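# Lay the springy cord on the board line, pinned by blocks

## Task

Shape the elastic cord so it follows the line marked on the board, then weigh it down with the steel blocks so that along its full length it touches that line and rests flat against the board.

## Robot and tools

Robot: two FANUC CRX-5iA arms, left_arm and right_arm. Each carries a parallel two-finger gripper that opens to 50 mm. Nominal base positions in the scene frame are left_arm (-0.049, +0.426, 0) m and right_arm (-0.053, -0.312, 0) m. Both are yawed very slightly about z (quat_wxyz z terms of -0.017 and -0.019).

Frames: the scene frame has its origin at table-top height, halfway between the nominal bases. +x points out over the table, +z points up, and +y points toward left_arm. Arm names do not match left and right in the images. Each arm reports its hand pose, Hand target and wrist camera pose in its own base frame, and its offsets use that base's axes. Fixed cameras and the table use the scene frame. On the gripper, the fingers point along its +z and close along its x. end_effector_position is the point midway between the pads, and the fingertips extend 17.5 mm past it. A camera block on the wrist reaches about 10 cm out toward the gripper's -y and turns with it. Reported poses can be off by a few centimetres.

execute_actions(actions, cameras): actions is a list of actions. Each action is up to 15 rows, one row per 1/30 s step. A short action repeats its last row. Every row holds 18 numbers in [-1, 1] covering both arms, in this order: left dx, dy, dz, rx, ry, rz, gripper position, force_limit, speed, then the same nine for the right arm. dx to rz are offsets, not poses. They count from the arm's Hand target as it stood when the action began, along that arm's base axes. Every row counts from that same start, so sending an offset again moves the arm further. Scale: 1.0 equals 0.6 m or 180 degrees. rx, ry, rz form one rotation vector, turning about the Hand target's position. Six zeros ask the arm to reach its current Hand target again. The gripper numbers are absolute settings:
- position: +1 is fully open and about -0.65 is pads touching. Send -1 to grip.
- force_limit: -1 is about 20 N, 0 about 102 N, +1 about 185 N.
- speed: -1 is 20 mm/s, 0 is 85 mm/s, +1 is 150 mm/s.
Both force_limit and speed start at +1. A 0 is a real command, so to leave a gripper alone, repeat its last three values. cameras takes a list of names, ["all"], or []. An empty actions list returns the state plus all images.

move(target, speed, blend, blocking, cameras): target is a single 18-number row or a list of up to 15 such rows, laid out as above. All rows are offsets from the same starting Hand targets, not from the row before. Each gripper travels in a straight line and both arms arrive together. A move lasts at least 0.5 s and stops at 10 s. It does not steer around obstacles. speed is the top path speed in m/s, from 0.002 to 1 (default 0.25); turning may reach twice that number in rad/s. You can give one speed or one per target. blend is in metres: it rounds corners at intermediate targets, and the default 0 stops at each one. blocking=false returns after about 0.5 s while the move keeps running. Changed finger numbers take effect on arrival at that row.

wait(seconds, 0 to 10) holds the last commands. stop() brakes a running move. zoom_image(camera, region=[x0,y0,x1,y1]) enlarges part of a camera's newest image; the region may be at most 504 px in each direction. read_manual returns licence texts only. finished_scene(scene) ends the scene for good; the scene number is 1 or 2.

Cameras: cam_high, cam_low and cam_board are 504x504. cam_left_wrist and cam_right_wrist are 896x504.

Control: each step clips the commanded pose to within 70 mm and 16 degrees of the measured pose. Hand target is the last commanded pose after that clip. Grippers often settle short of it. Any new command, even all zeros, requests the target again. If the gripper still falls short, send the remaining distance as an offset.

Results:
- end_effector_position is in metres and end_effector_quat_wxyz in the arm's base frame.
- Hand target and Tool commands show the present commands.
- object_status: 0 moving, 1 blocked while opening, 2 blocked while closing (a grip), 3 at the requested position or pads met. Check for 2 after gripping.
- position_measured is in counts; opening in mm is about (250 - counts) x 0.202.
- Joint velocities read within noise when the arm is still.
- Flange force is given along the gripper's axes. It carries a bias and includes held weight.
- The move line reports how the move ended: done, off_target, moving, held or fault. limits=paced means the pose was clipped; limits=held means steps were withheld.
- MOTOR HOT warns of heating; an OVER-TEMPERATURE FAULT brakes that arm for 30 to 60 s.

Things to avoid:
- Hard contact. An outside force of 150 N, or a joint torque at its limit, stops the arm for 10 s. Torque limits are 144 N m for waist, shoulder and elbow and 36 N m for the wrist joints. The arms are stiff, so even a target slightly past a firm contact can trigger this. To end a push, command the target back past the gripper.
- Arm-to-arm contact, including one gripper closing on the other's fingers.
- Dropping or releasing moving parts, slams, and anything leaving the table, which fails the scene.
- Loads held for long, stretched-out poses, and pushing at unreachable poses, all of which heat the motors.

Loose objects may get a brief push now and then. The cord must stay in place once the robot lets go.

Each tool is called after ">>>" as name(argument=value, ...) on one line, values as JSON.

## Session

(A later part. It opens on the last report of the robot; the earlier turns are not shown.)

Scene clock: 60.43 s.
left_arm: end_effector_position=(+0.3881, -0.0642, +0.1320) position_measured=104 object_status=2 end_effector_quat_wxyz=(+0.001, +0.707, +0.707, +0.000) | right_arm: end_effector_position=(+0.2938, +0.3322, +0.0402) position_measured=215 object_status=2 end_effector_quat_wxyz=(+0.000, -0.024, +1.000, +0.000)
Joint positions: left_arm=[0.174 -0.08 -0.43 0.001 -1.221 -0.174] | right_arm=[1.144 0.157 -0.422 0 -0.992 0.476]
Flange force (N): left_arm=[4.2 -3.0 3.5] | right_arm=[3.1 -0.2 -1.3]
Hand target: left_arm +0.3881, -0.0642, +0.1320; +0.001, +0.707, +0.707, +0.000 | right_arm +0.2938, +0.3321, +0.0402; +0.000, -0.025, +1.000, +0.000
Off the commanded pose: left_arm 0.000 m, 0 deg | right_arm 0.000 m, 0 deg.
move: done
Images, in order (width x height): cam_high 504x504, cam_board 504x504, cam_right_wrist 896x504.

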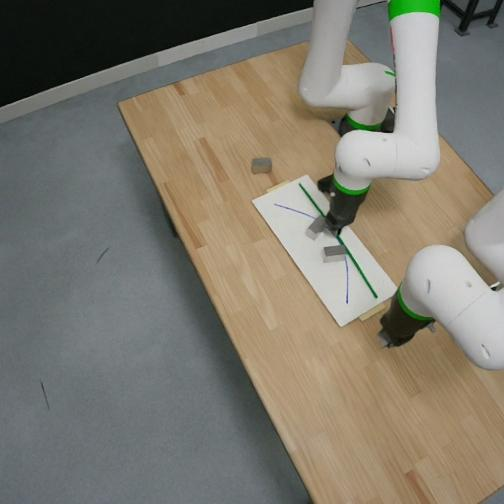

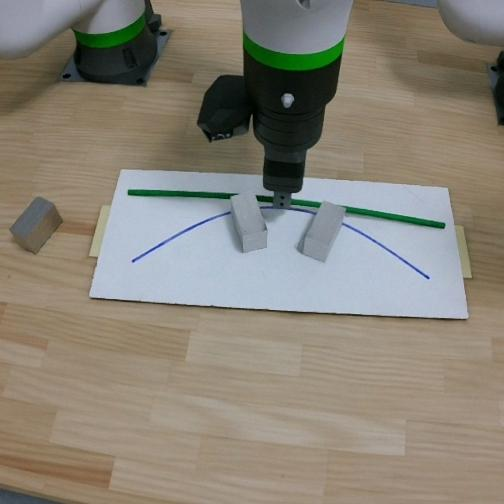

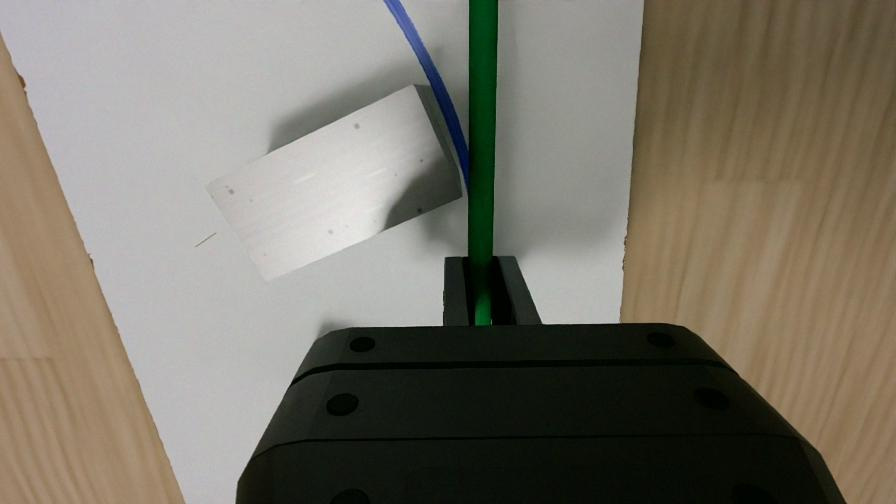

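>>> move(target=[[0,0,0,0,0,0,-1,-0.5,0,0,-0.0067,-0.0205,0,0,0,-1,-0.8,-0.7],[0,0,0,0,0,0,-1,-0.5,0,0,-0.0067,-0.0205,0,0,0,0.27,-0.8,-0.7],[0,0,0,0,0,0,-1,-0.5,0,0,-0.0067,0.15,0,0,0,0.27,-0.8,-0.7],[0,0,0,0,0,0,-1,-0.5,0,0.157,-0.5085,0.133,0,0,-0.604,1,-0.5,0]], speed=[0.04,0.1,0.15,0.35], cameras=["cam_right_wrist","cam_board"])

>>> zoom_image(camera="cam_board", region=[90, 160, 290, 300])

>>> zoom_image(camera="cam_board", region=[270, 160, 470, 300])

Scene clock: 68.13 s.
left_arm: end_effector_position=(+0.3881, -0.0642, +0.1320) position_measured=104 object_status=2 end_effector_quat_wxyz=(+0.001, +0.707, +0.707, +0.000) | right_arm: end_effector_position=(+0.3880, +0.0270, +0.1200) position_measured=3 object_status=3 end_effector_quat_wxyz=(+0.000, +0.798, +0.602, +0.000)
Joint positions: left_arm=[0.174 -0.08 -0.43 0.001 -1.221 -0.174] | right_arm=[0.411 -0.081 -0.46 0 -1.191 -0.688]
Flange force (N): left_arm=[4.5 -2.4 4.1] | right_arm=[1.9 -2.0 -1.1]
Hand target: left_arm +0.3881, -0.0642, +0.1320; +0.001, +0.707, +0.707, +0.000 | right_arm +0.3880, +0.0270, +0.1200; +0.000, +0.798, +0.602, +0.000
Off the commanded pose: left_arm 0.000 m, 0 deg | right_arm 0.000 m, 0 deg.
move: done
Images, in order (width x height): cam_board 504x504, cam_right_wrist 896x504.

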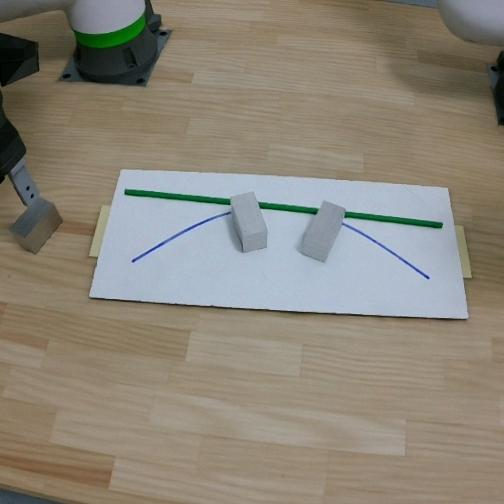

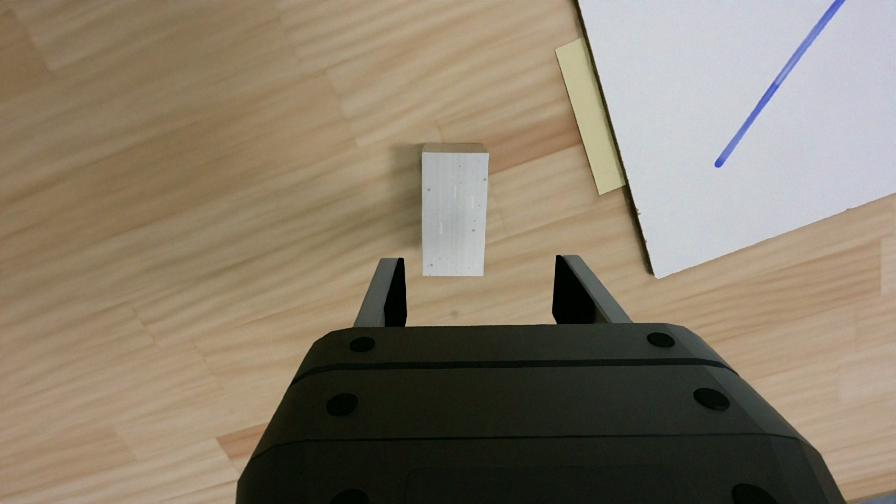

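Scaled by 2.520.

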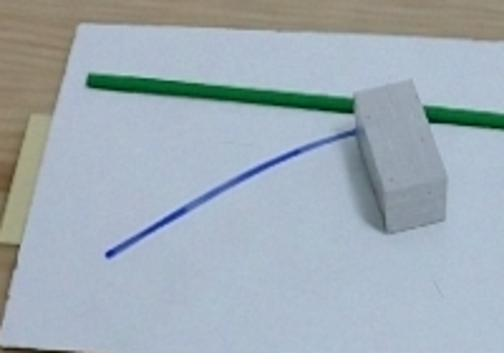

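Scaled by 2.520.

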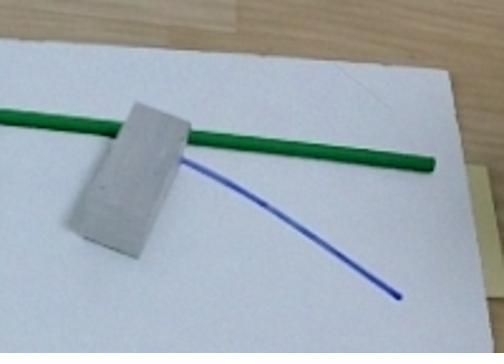

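>>> move(target=[[0,0,0,0,0,0,-1,-0.5,0,-0.012,-0.003,-0.143,0,0,0,1,-0.5,0],[0,0,0,0,0,0,-1,-0.5,0,-0.012,-0.003,-0.143,0,0,0,-1,-0.5,0],[-0.1,-0.1,0,0,0,-0.5,-1,-0.5,0,-0.1,0.05,0,0,0,0.556,-1,-0.5,0],[-0.205,-0.235,-0.037,0,0,0.983,-1,-0.5,0,-0.218,0.188,-0.017,0,0,-0.867,-1,-0.5,0]], speed=[0.15,0.1,0.5,0.5], blend=[0,0,0.02,0], cameras=["cam_left_wrist","cam_right_wrist","cam_board"])

Scene clock: 78.47 s.
left_arm: end_effector_position=(+0.2651, -0.2052, +0.1098) position_measured=104 object_status=2 end_effector_quat_wxyz=(+0.000, +0.688, -0.726, -0.001) | right_arm: end_effector_position=(+0.2571, +0.1399, +0.1098) position_measured=104 object_status=2 end_effector_quat_wxyz=(+0.000, +0.755, -0.656, +0.000)
Joint positions: left_arm=[-0.262 -0.22 -0.603 -0.001 -1.188 -2.933] | right_arm=[0.958 -0.354 -0.699 0 -1.227 2.324]
Flange force (N): left_arm=[-7.1 0.3 3.2] | right_arm=[-3.3 3.8 4.9]
Hand target: left_arm +0.2651, -0.2052, +0.1098; +0.000, +0.688, -0.726, -0.001 | right_arm +0.2572, +0.1398, +0.1098; +0.000, +0.755, -0.656, +0.000
Off the commanded pose: left_arm 0.000 m, 0 deg | right_arm 0.000 m, 0 deg.
move: done
Images, in order (width x height): cam_board 504x504, cam_left_wrist 896x504, cam_right_wrist 896x504.

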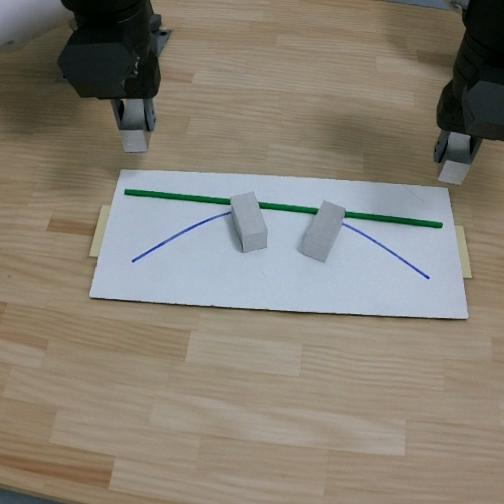

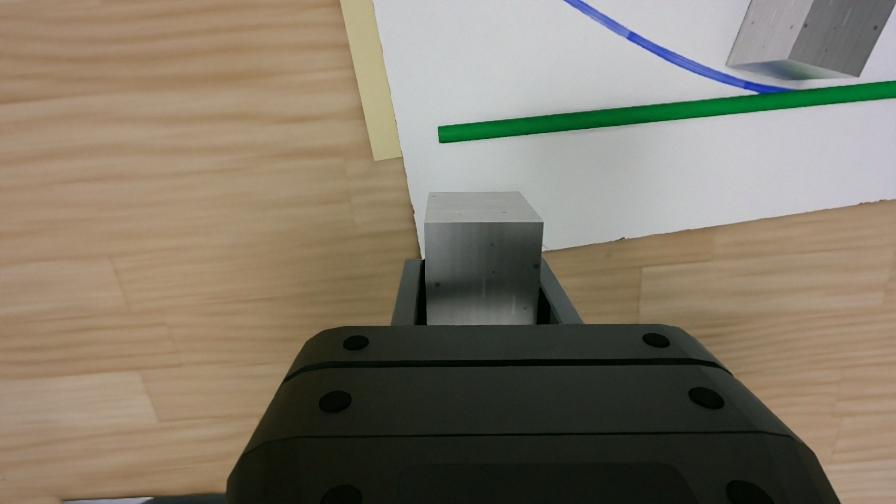

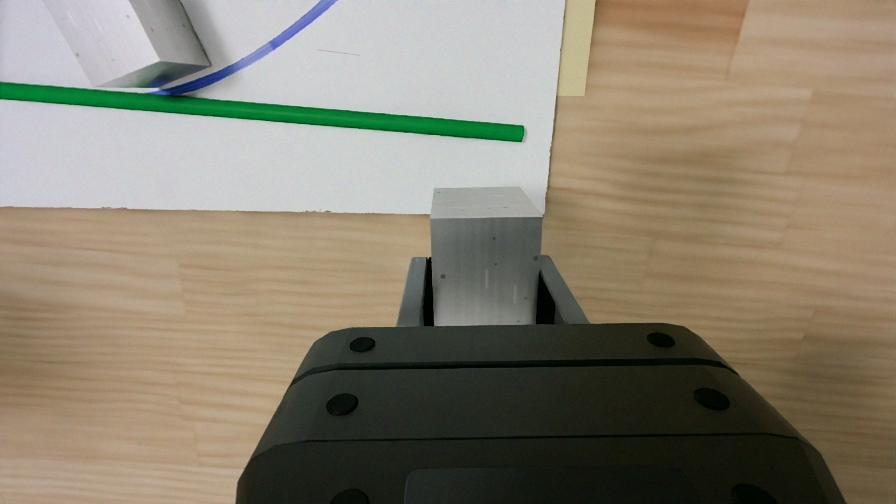

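>>> move(target=[[0,0,-0.119,0,0,0,-1,-0.5,0,0,-0.018,-0.112,0,0,0,-1,-0.5,0],[0.137,-0.0015,-0.119,0,0,-0.158,-1,-0.5,0,0.183,0.012,-0.112,0,0,0.2155,-1,-0.5,0]], speed=[0.15,0.05], cameras=["cam_left_wrist","cam_right_wrist","cam_board"])

Scene clock: 88.07 s.
left_arm: end_effector_position=(+0.3473, -0.2061, +0.0384) position_measured=104 object_status=2 end_effector_quat_wxyz=(+0.000, -0.489, +0.872, +0.000) | right_arm: end_effector_position=(+0.3670, +0.1470, +0.0426) position_measured=104 object_status=2 end_effector_quat_wxyz=(+0.000, +0.930, -0.368, +0.000)
Joint positions: left_arm=[-0.209 0.065 -0.53 -0.002 -0.976 -3.481] | right_arm=[0.716 0.037 -0.549 0 -0.986 3.242]
Flange force (N): left_arm=[-4.0 4.5 3.0] | right_arm=[-3.1 0.9 3.3]
Hand target: left_arm +0.3473, -0.2061, +0.0384; +0.000, -0.489, +0.872, +0.000 | right_arm +0.3670, +0.1470, +0.0426; +0.000, +0.930, -0.368, +0.000
Off the commanded pose: left_arm 0.000 m, 0 deg | right_arm 0.000 m, 0 deg.
move: done
Images, in order (width x height): cam_board 504x504, cam_left_wrist 896x504, cam_right_wrist 896x504.

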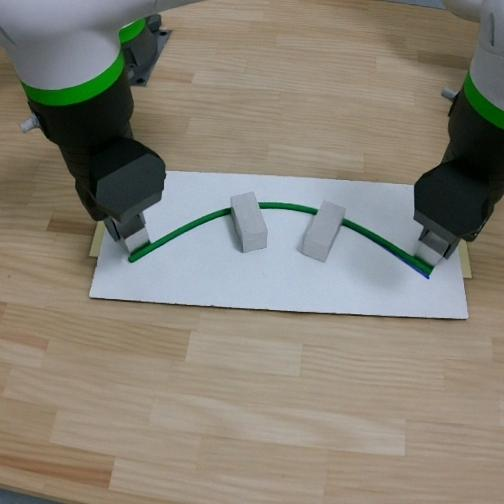

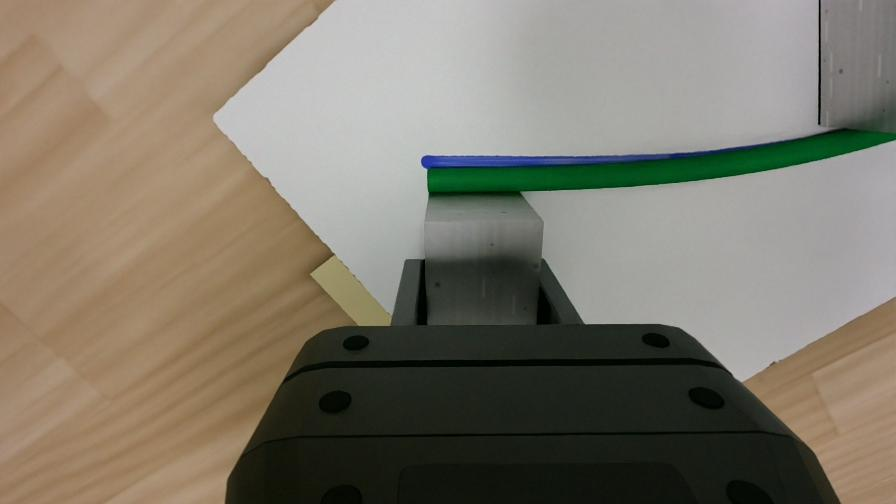

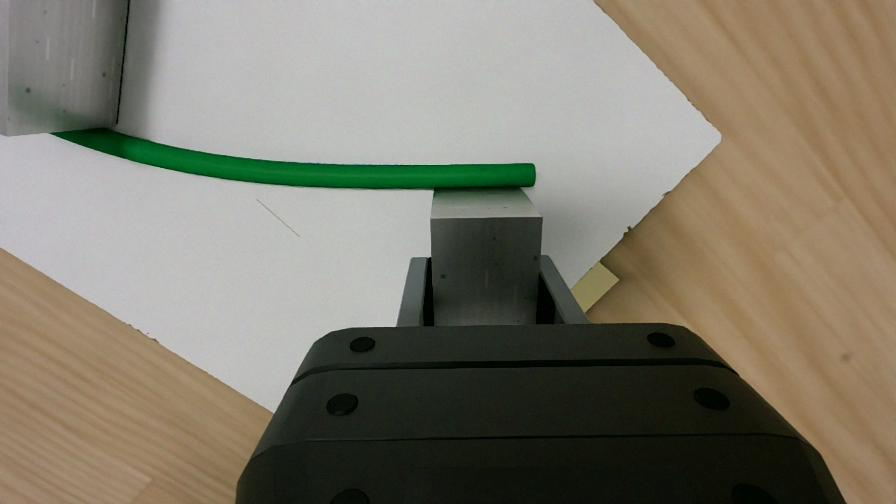

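>>> zoom_image(camera="cam_right_wrist", region=[300, 110, 600, 260])

>>> zoom_image(camera="cam_right_wrist", region=[0, 90, 330, 260])

>>> zoom_image(camera="cam_board", region=[90, 180, 290, 300])

Scaled by 1.680.

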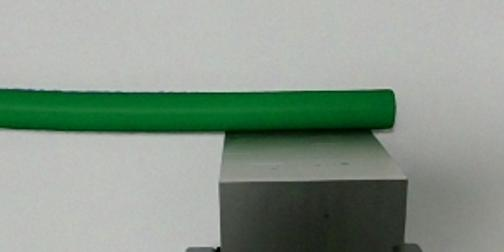

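Scaled by 1.527.

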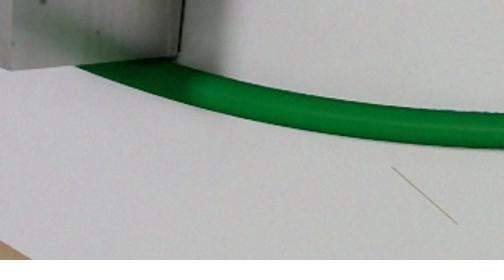

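Scaled by 2.520.

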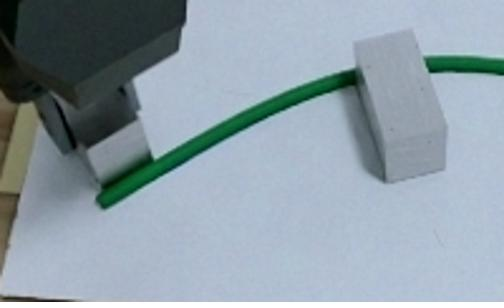

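>>> move(target=[[0.0078,-0.0048,0,0,0,0,-1,-0.5,0,0.0015,0.0015,0,0,0,0,-1,-0.5,0],[0.0078,-0.0048,-0.0028,0,0,0,-1,-0.5,0,0.0015,0.0015,-0.0038,0,0,0,-1,-0.5,0]], speed=0.03, cameras=["cam_left_wrist","cam_right_wrist"])

>>> zoom_image(camera="cam_left_wrist", region=[400, 110, 896, 260])

>>> zoom_image(camera="cam_right_wrist", region=[100, 110, 560, 260])

Scene clock: 91.13 s.
left_arm: end_effector_position=(+0.3520, -0.2090, +0.0367) position_measured=104 object_status=2 end_effector_quat_wxyz=(+0.000, -0.489, +0.872, +0.000) | right_arm: end_effector_position=(+0.3679, +0.1480, +0.0404) position_measured=104 object_status=2 end_effector_quat_wxyz=(+0.000, +0.930, -0.368, +0.000)
Joint positions: left_arm=[-0.214 0.081 -0.518 -0.002 -0.972 -3.477] | right_arm=[0.716 0.043 -0.548 0 -0.98 3.242]
Flange force (N): left_arm=[-3.1 3.5 3.0] | right_arm=[-7.6 4.3 -16.8]
Hand target: left_arm +0.3520, -0.2090, +0.0367; +0.000, -0.489, +0.872, +0.000 | right_arm +0.3679, +0.1479, +0.0404; +0.000, +0.930, -0.368, +0.000
Off the commanded pose: left_arm 0.000 m, 0 deg | right_arm 0.000 m, 0 deg.
move: done
Images, in order (width x height): cam_left_wrist 896x504, cam_right_wrist 896x504.

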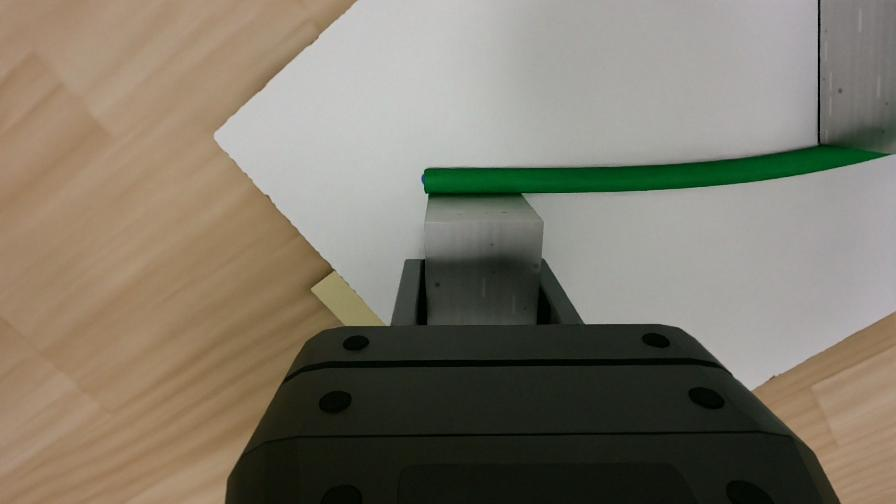

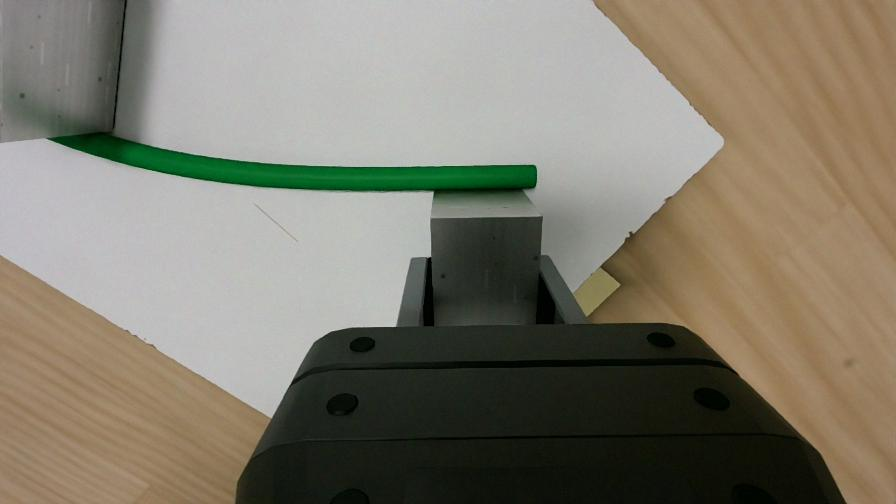

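Scaled by 1.016.

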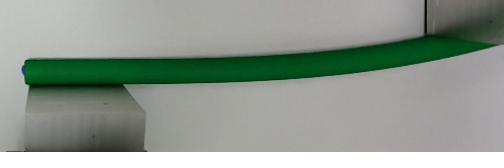

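Scaled by 1.096.

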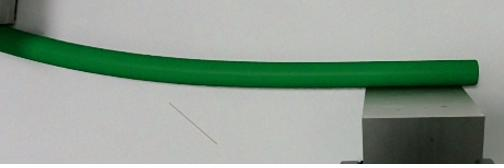

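>>> move(target=[[0,0,-0.0005,0,0,0,-1,-0.5,-1,0,0,0.0003,0,0,0,-1,-0.5,-1],[0,0,-0.0005,0,0,0,0.4,-0.5,-1,0,0,0.0003,0,0,0,0.4,-0.5,-1],[0,0,0.2,0,0,0,0.4,-0.5,-1,0,0,0.2,0,0,0,0.4,-0.5,-1],[-0.1,0.25,0.25,0,0,0,0.4,-0.5,-1,-0.1,-0.25,0.25,0,0,0,0.4,-0.5,-1]], speed=[0.05,0.05,0.15,0.3], cameras=["cam_left_wrist","cam_right_wrist","cam_board"])

>>> zoom_image(camera="cam_board", region=[110, 180, 280, 290])

>>> zoom_image(camera="cam_board", region=[280, 180, 450, 290])

Scene clock: 95.53 s.
left_arm: end_effector_position=(+0.2921, -0.0595, +0.1867) position_measured=92 object_status=3 end_effector_quat_wxyz=(+0.001, -0.491, +0.871, +0.004) | right_arm: end_effector_position=(+0.3079, -0.0020, +0.1904) position_measured=92 object_status=3 end_effector_quat_wxyz=(+0.000, +0.930, -0.368, +0.000)
Joint positions: left_arm=[0.24 -0.39 -0.535 -0.008 -1.426 -3.925] | right_arm=[0.43 -0.365 -0.512 0 -1.424 3.529]
Flange force (N): left_arm=[-3.8 7.4 -0.5] | right_arm=[-4.8 -2.4 -1.3]
Hand target: left_arm +0.2920, -0.0590, +0.1867; +0.000, -0.489, +0.872, +0.000 | right_arm +0.3079, -0.0021, +0.1904; +0.000, +0.930, -0.368, +0.000
Off the commanded pose: left_arm 0.001 m, 1 deg | right_arm 0.000 m, 0 deg.
joint sent to its limit (left arm) — joint 6 (wrist roll), lower limit. The joint targets still meet the commanded pose.
move: done
Images, in order (width x height): cam_board 504x504, cam_left_wrist 896x504, cam_right_wrist 896x504.

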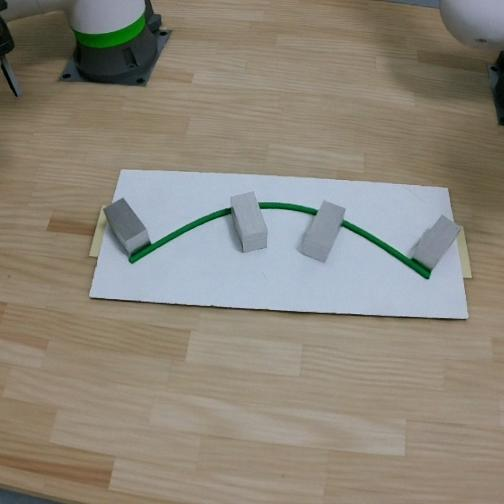

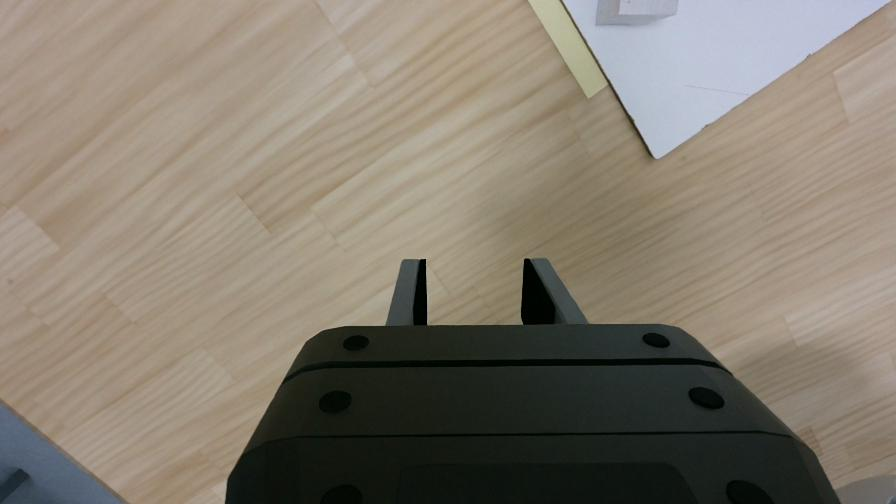

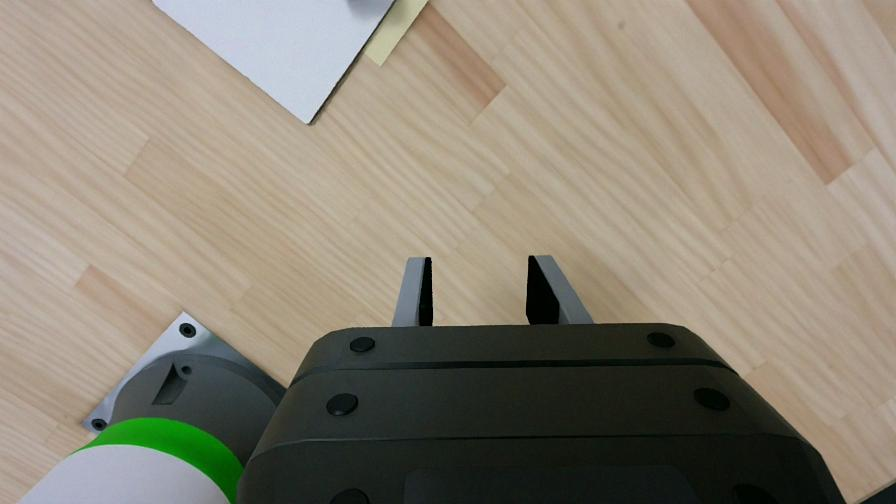

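Scaled by 2.965.

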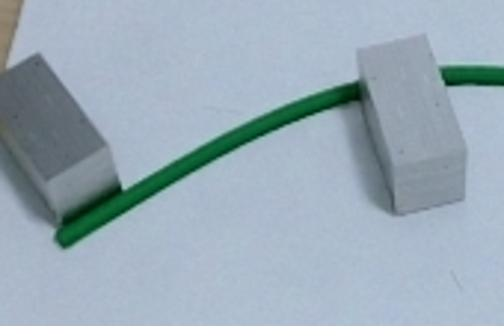

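Scaled by 2.965.

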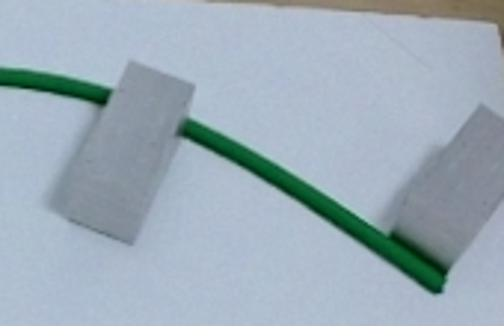

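>>> finished_scene(scene=1)

The scene is finished: the task was done.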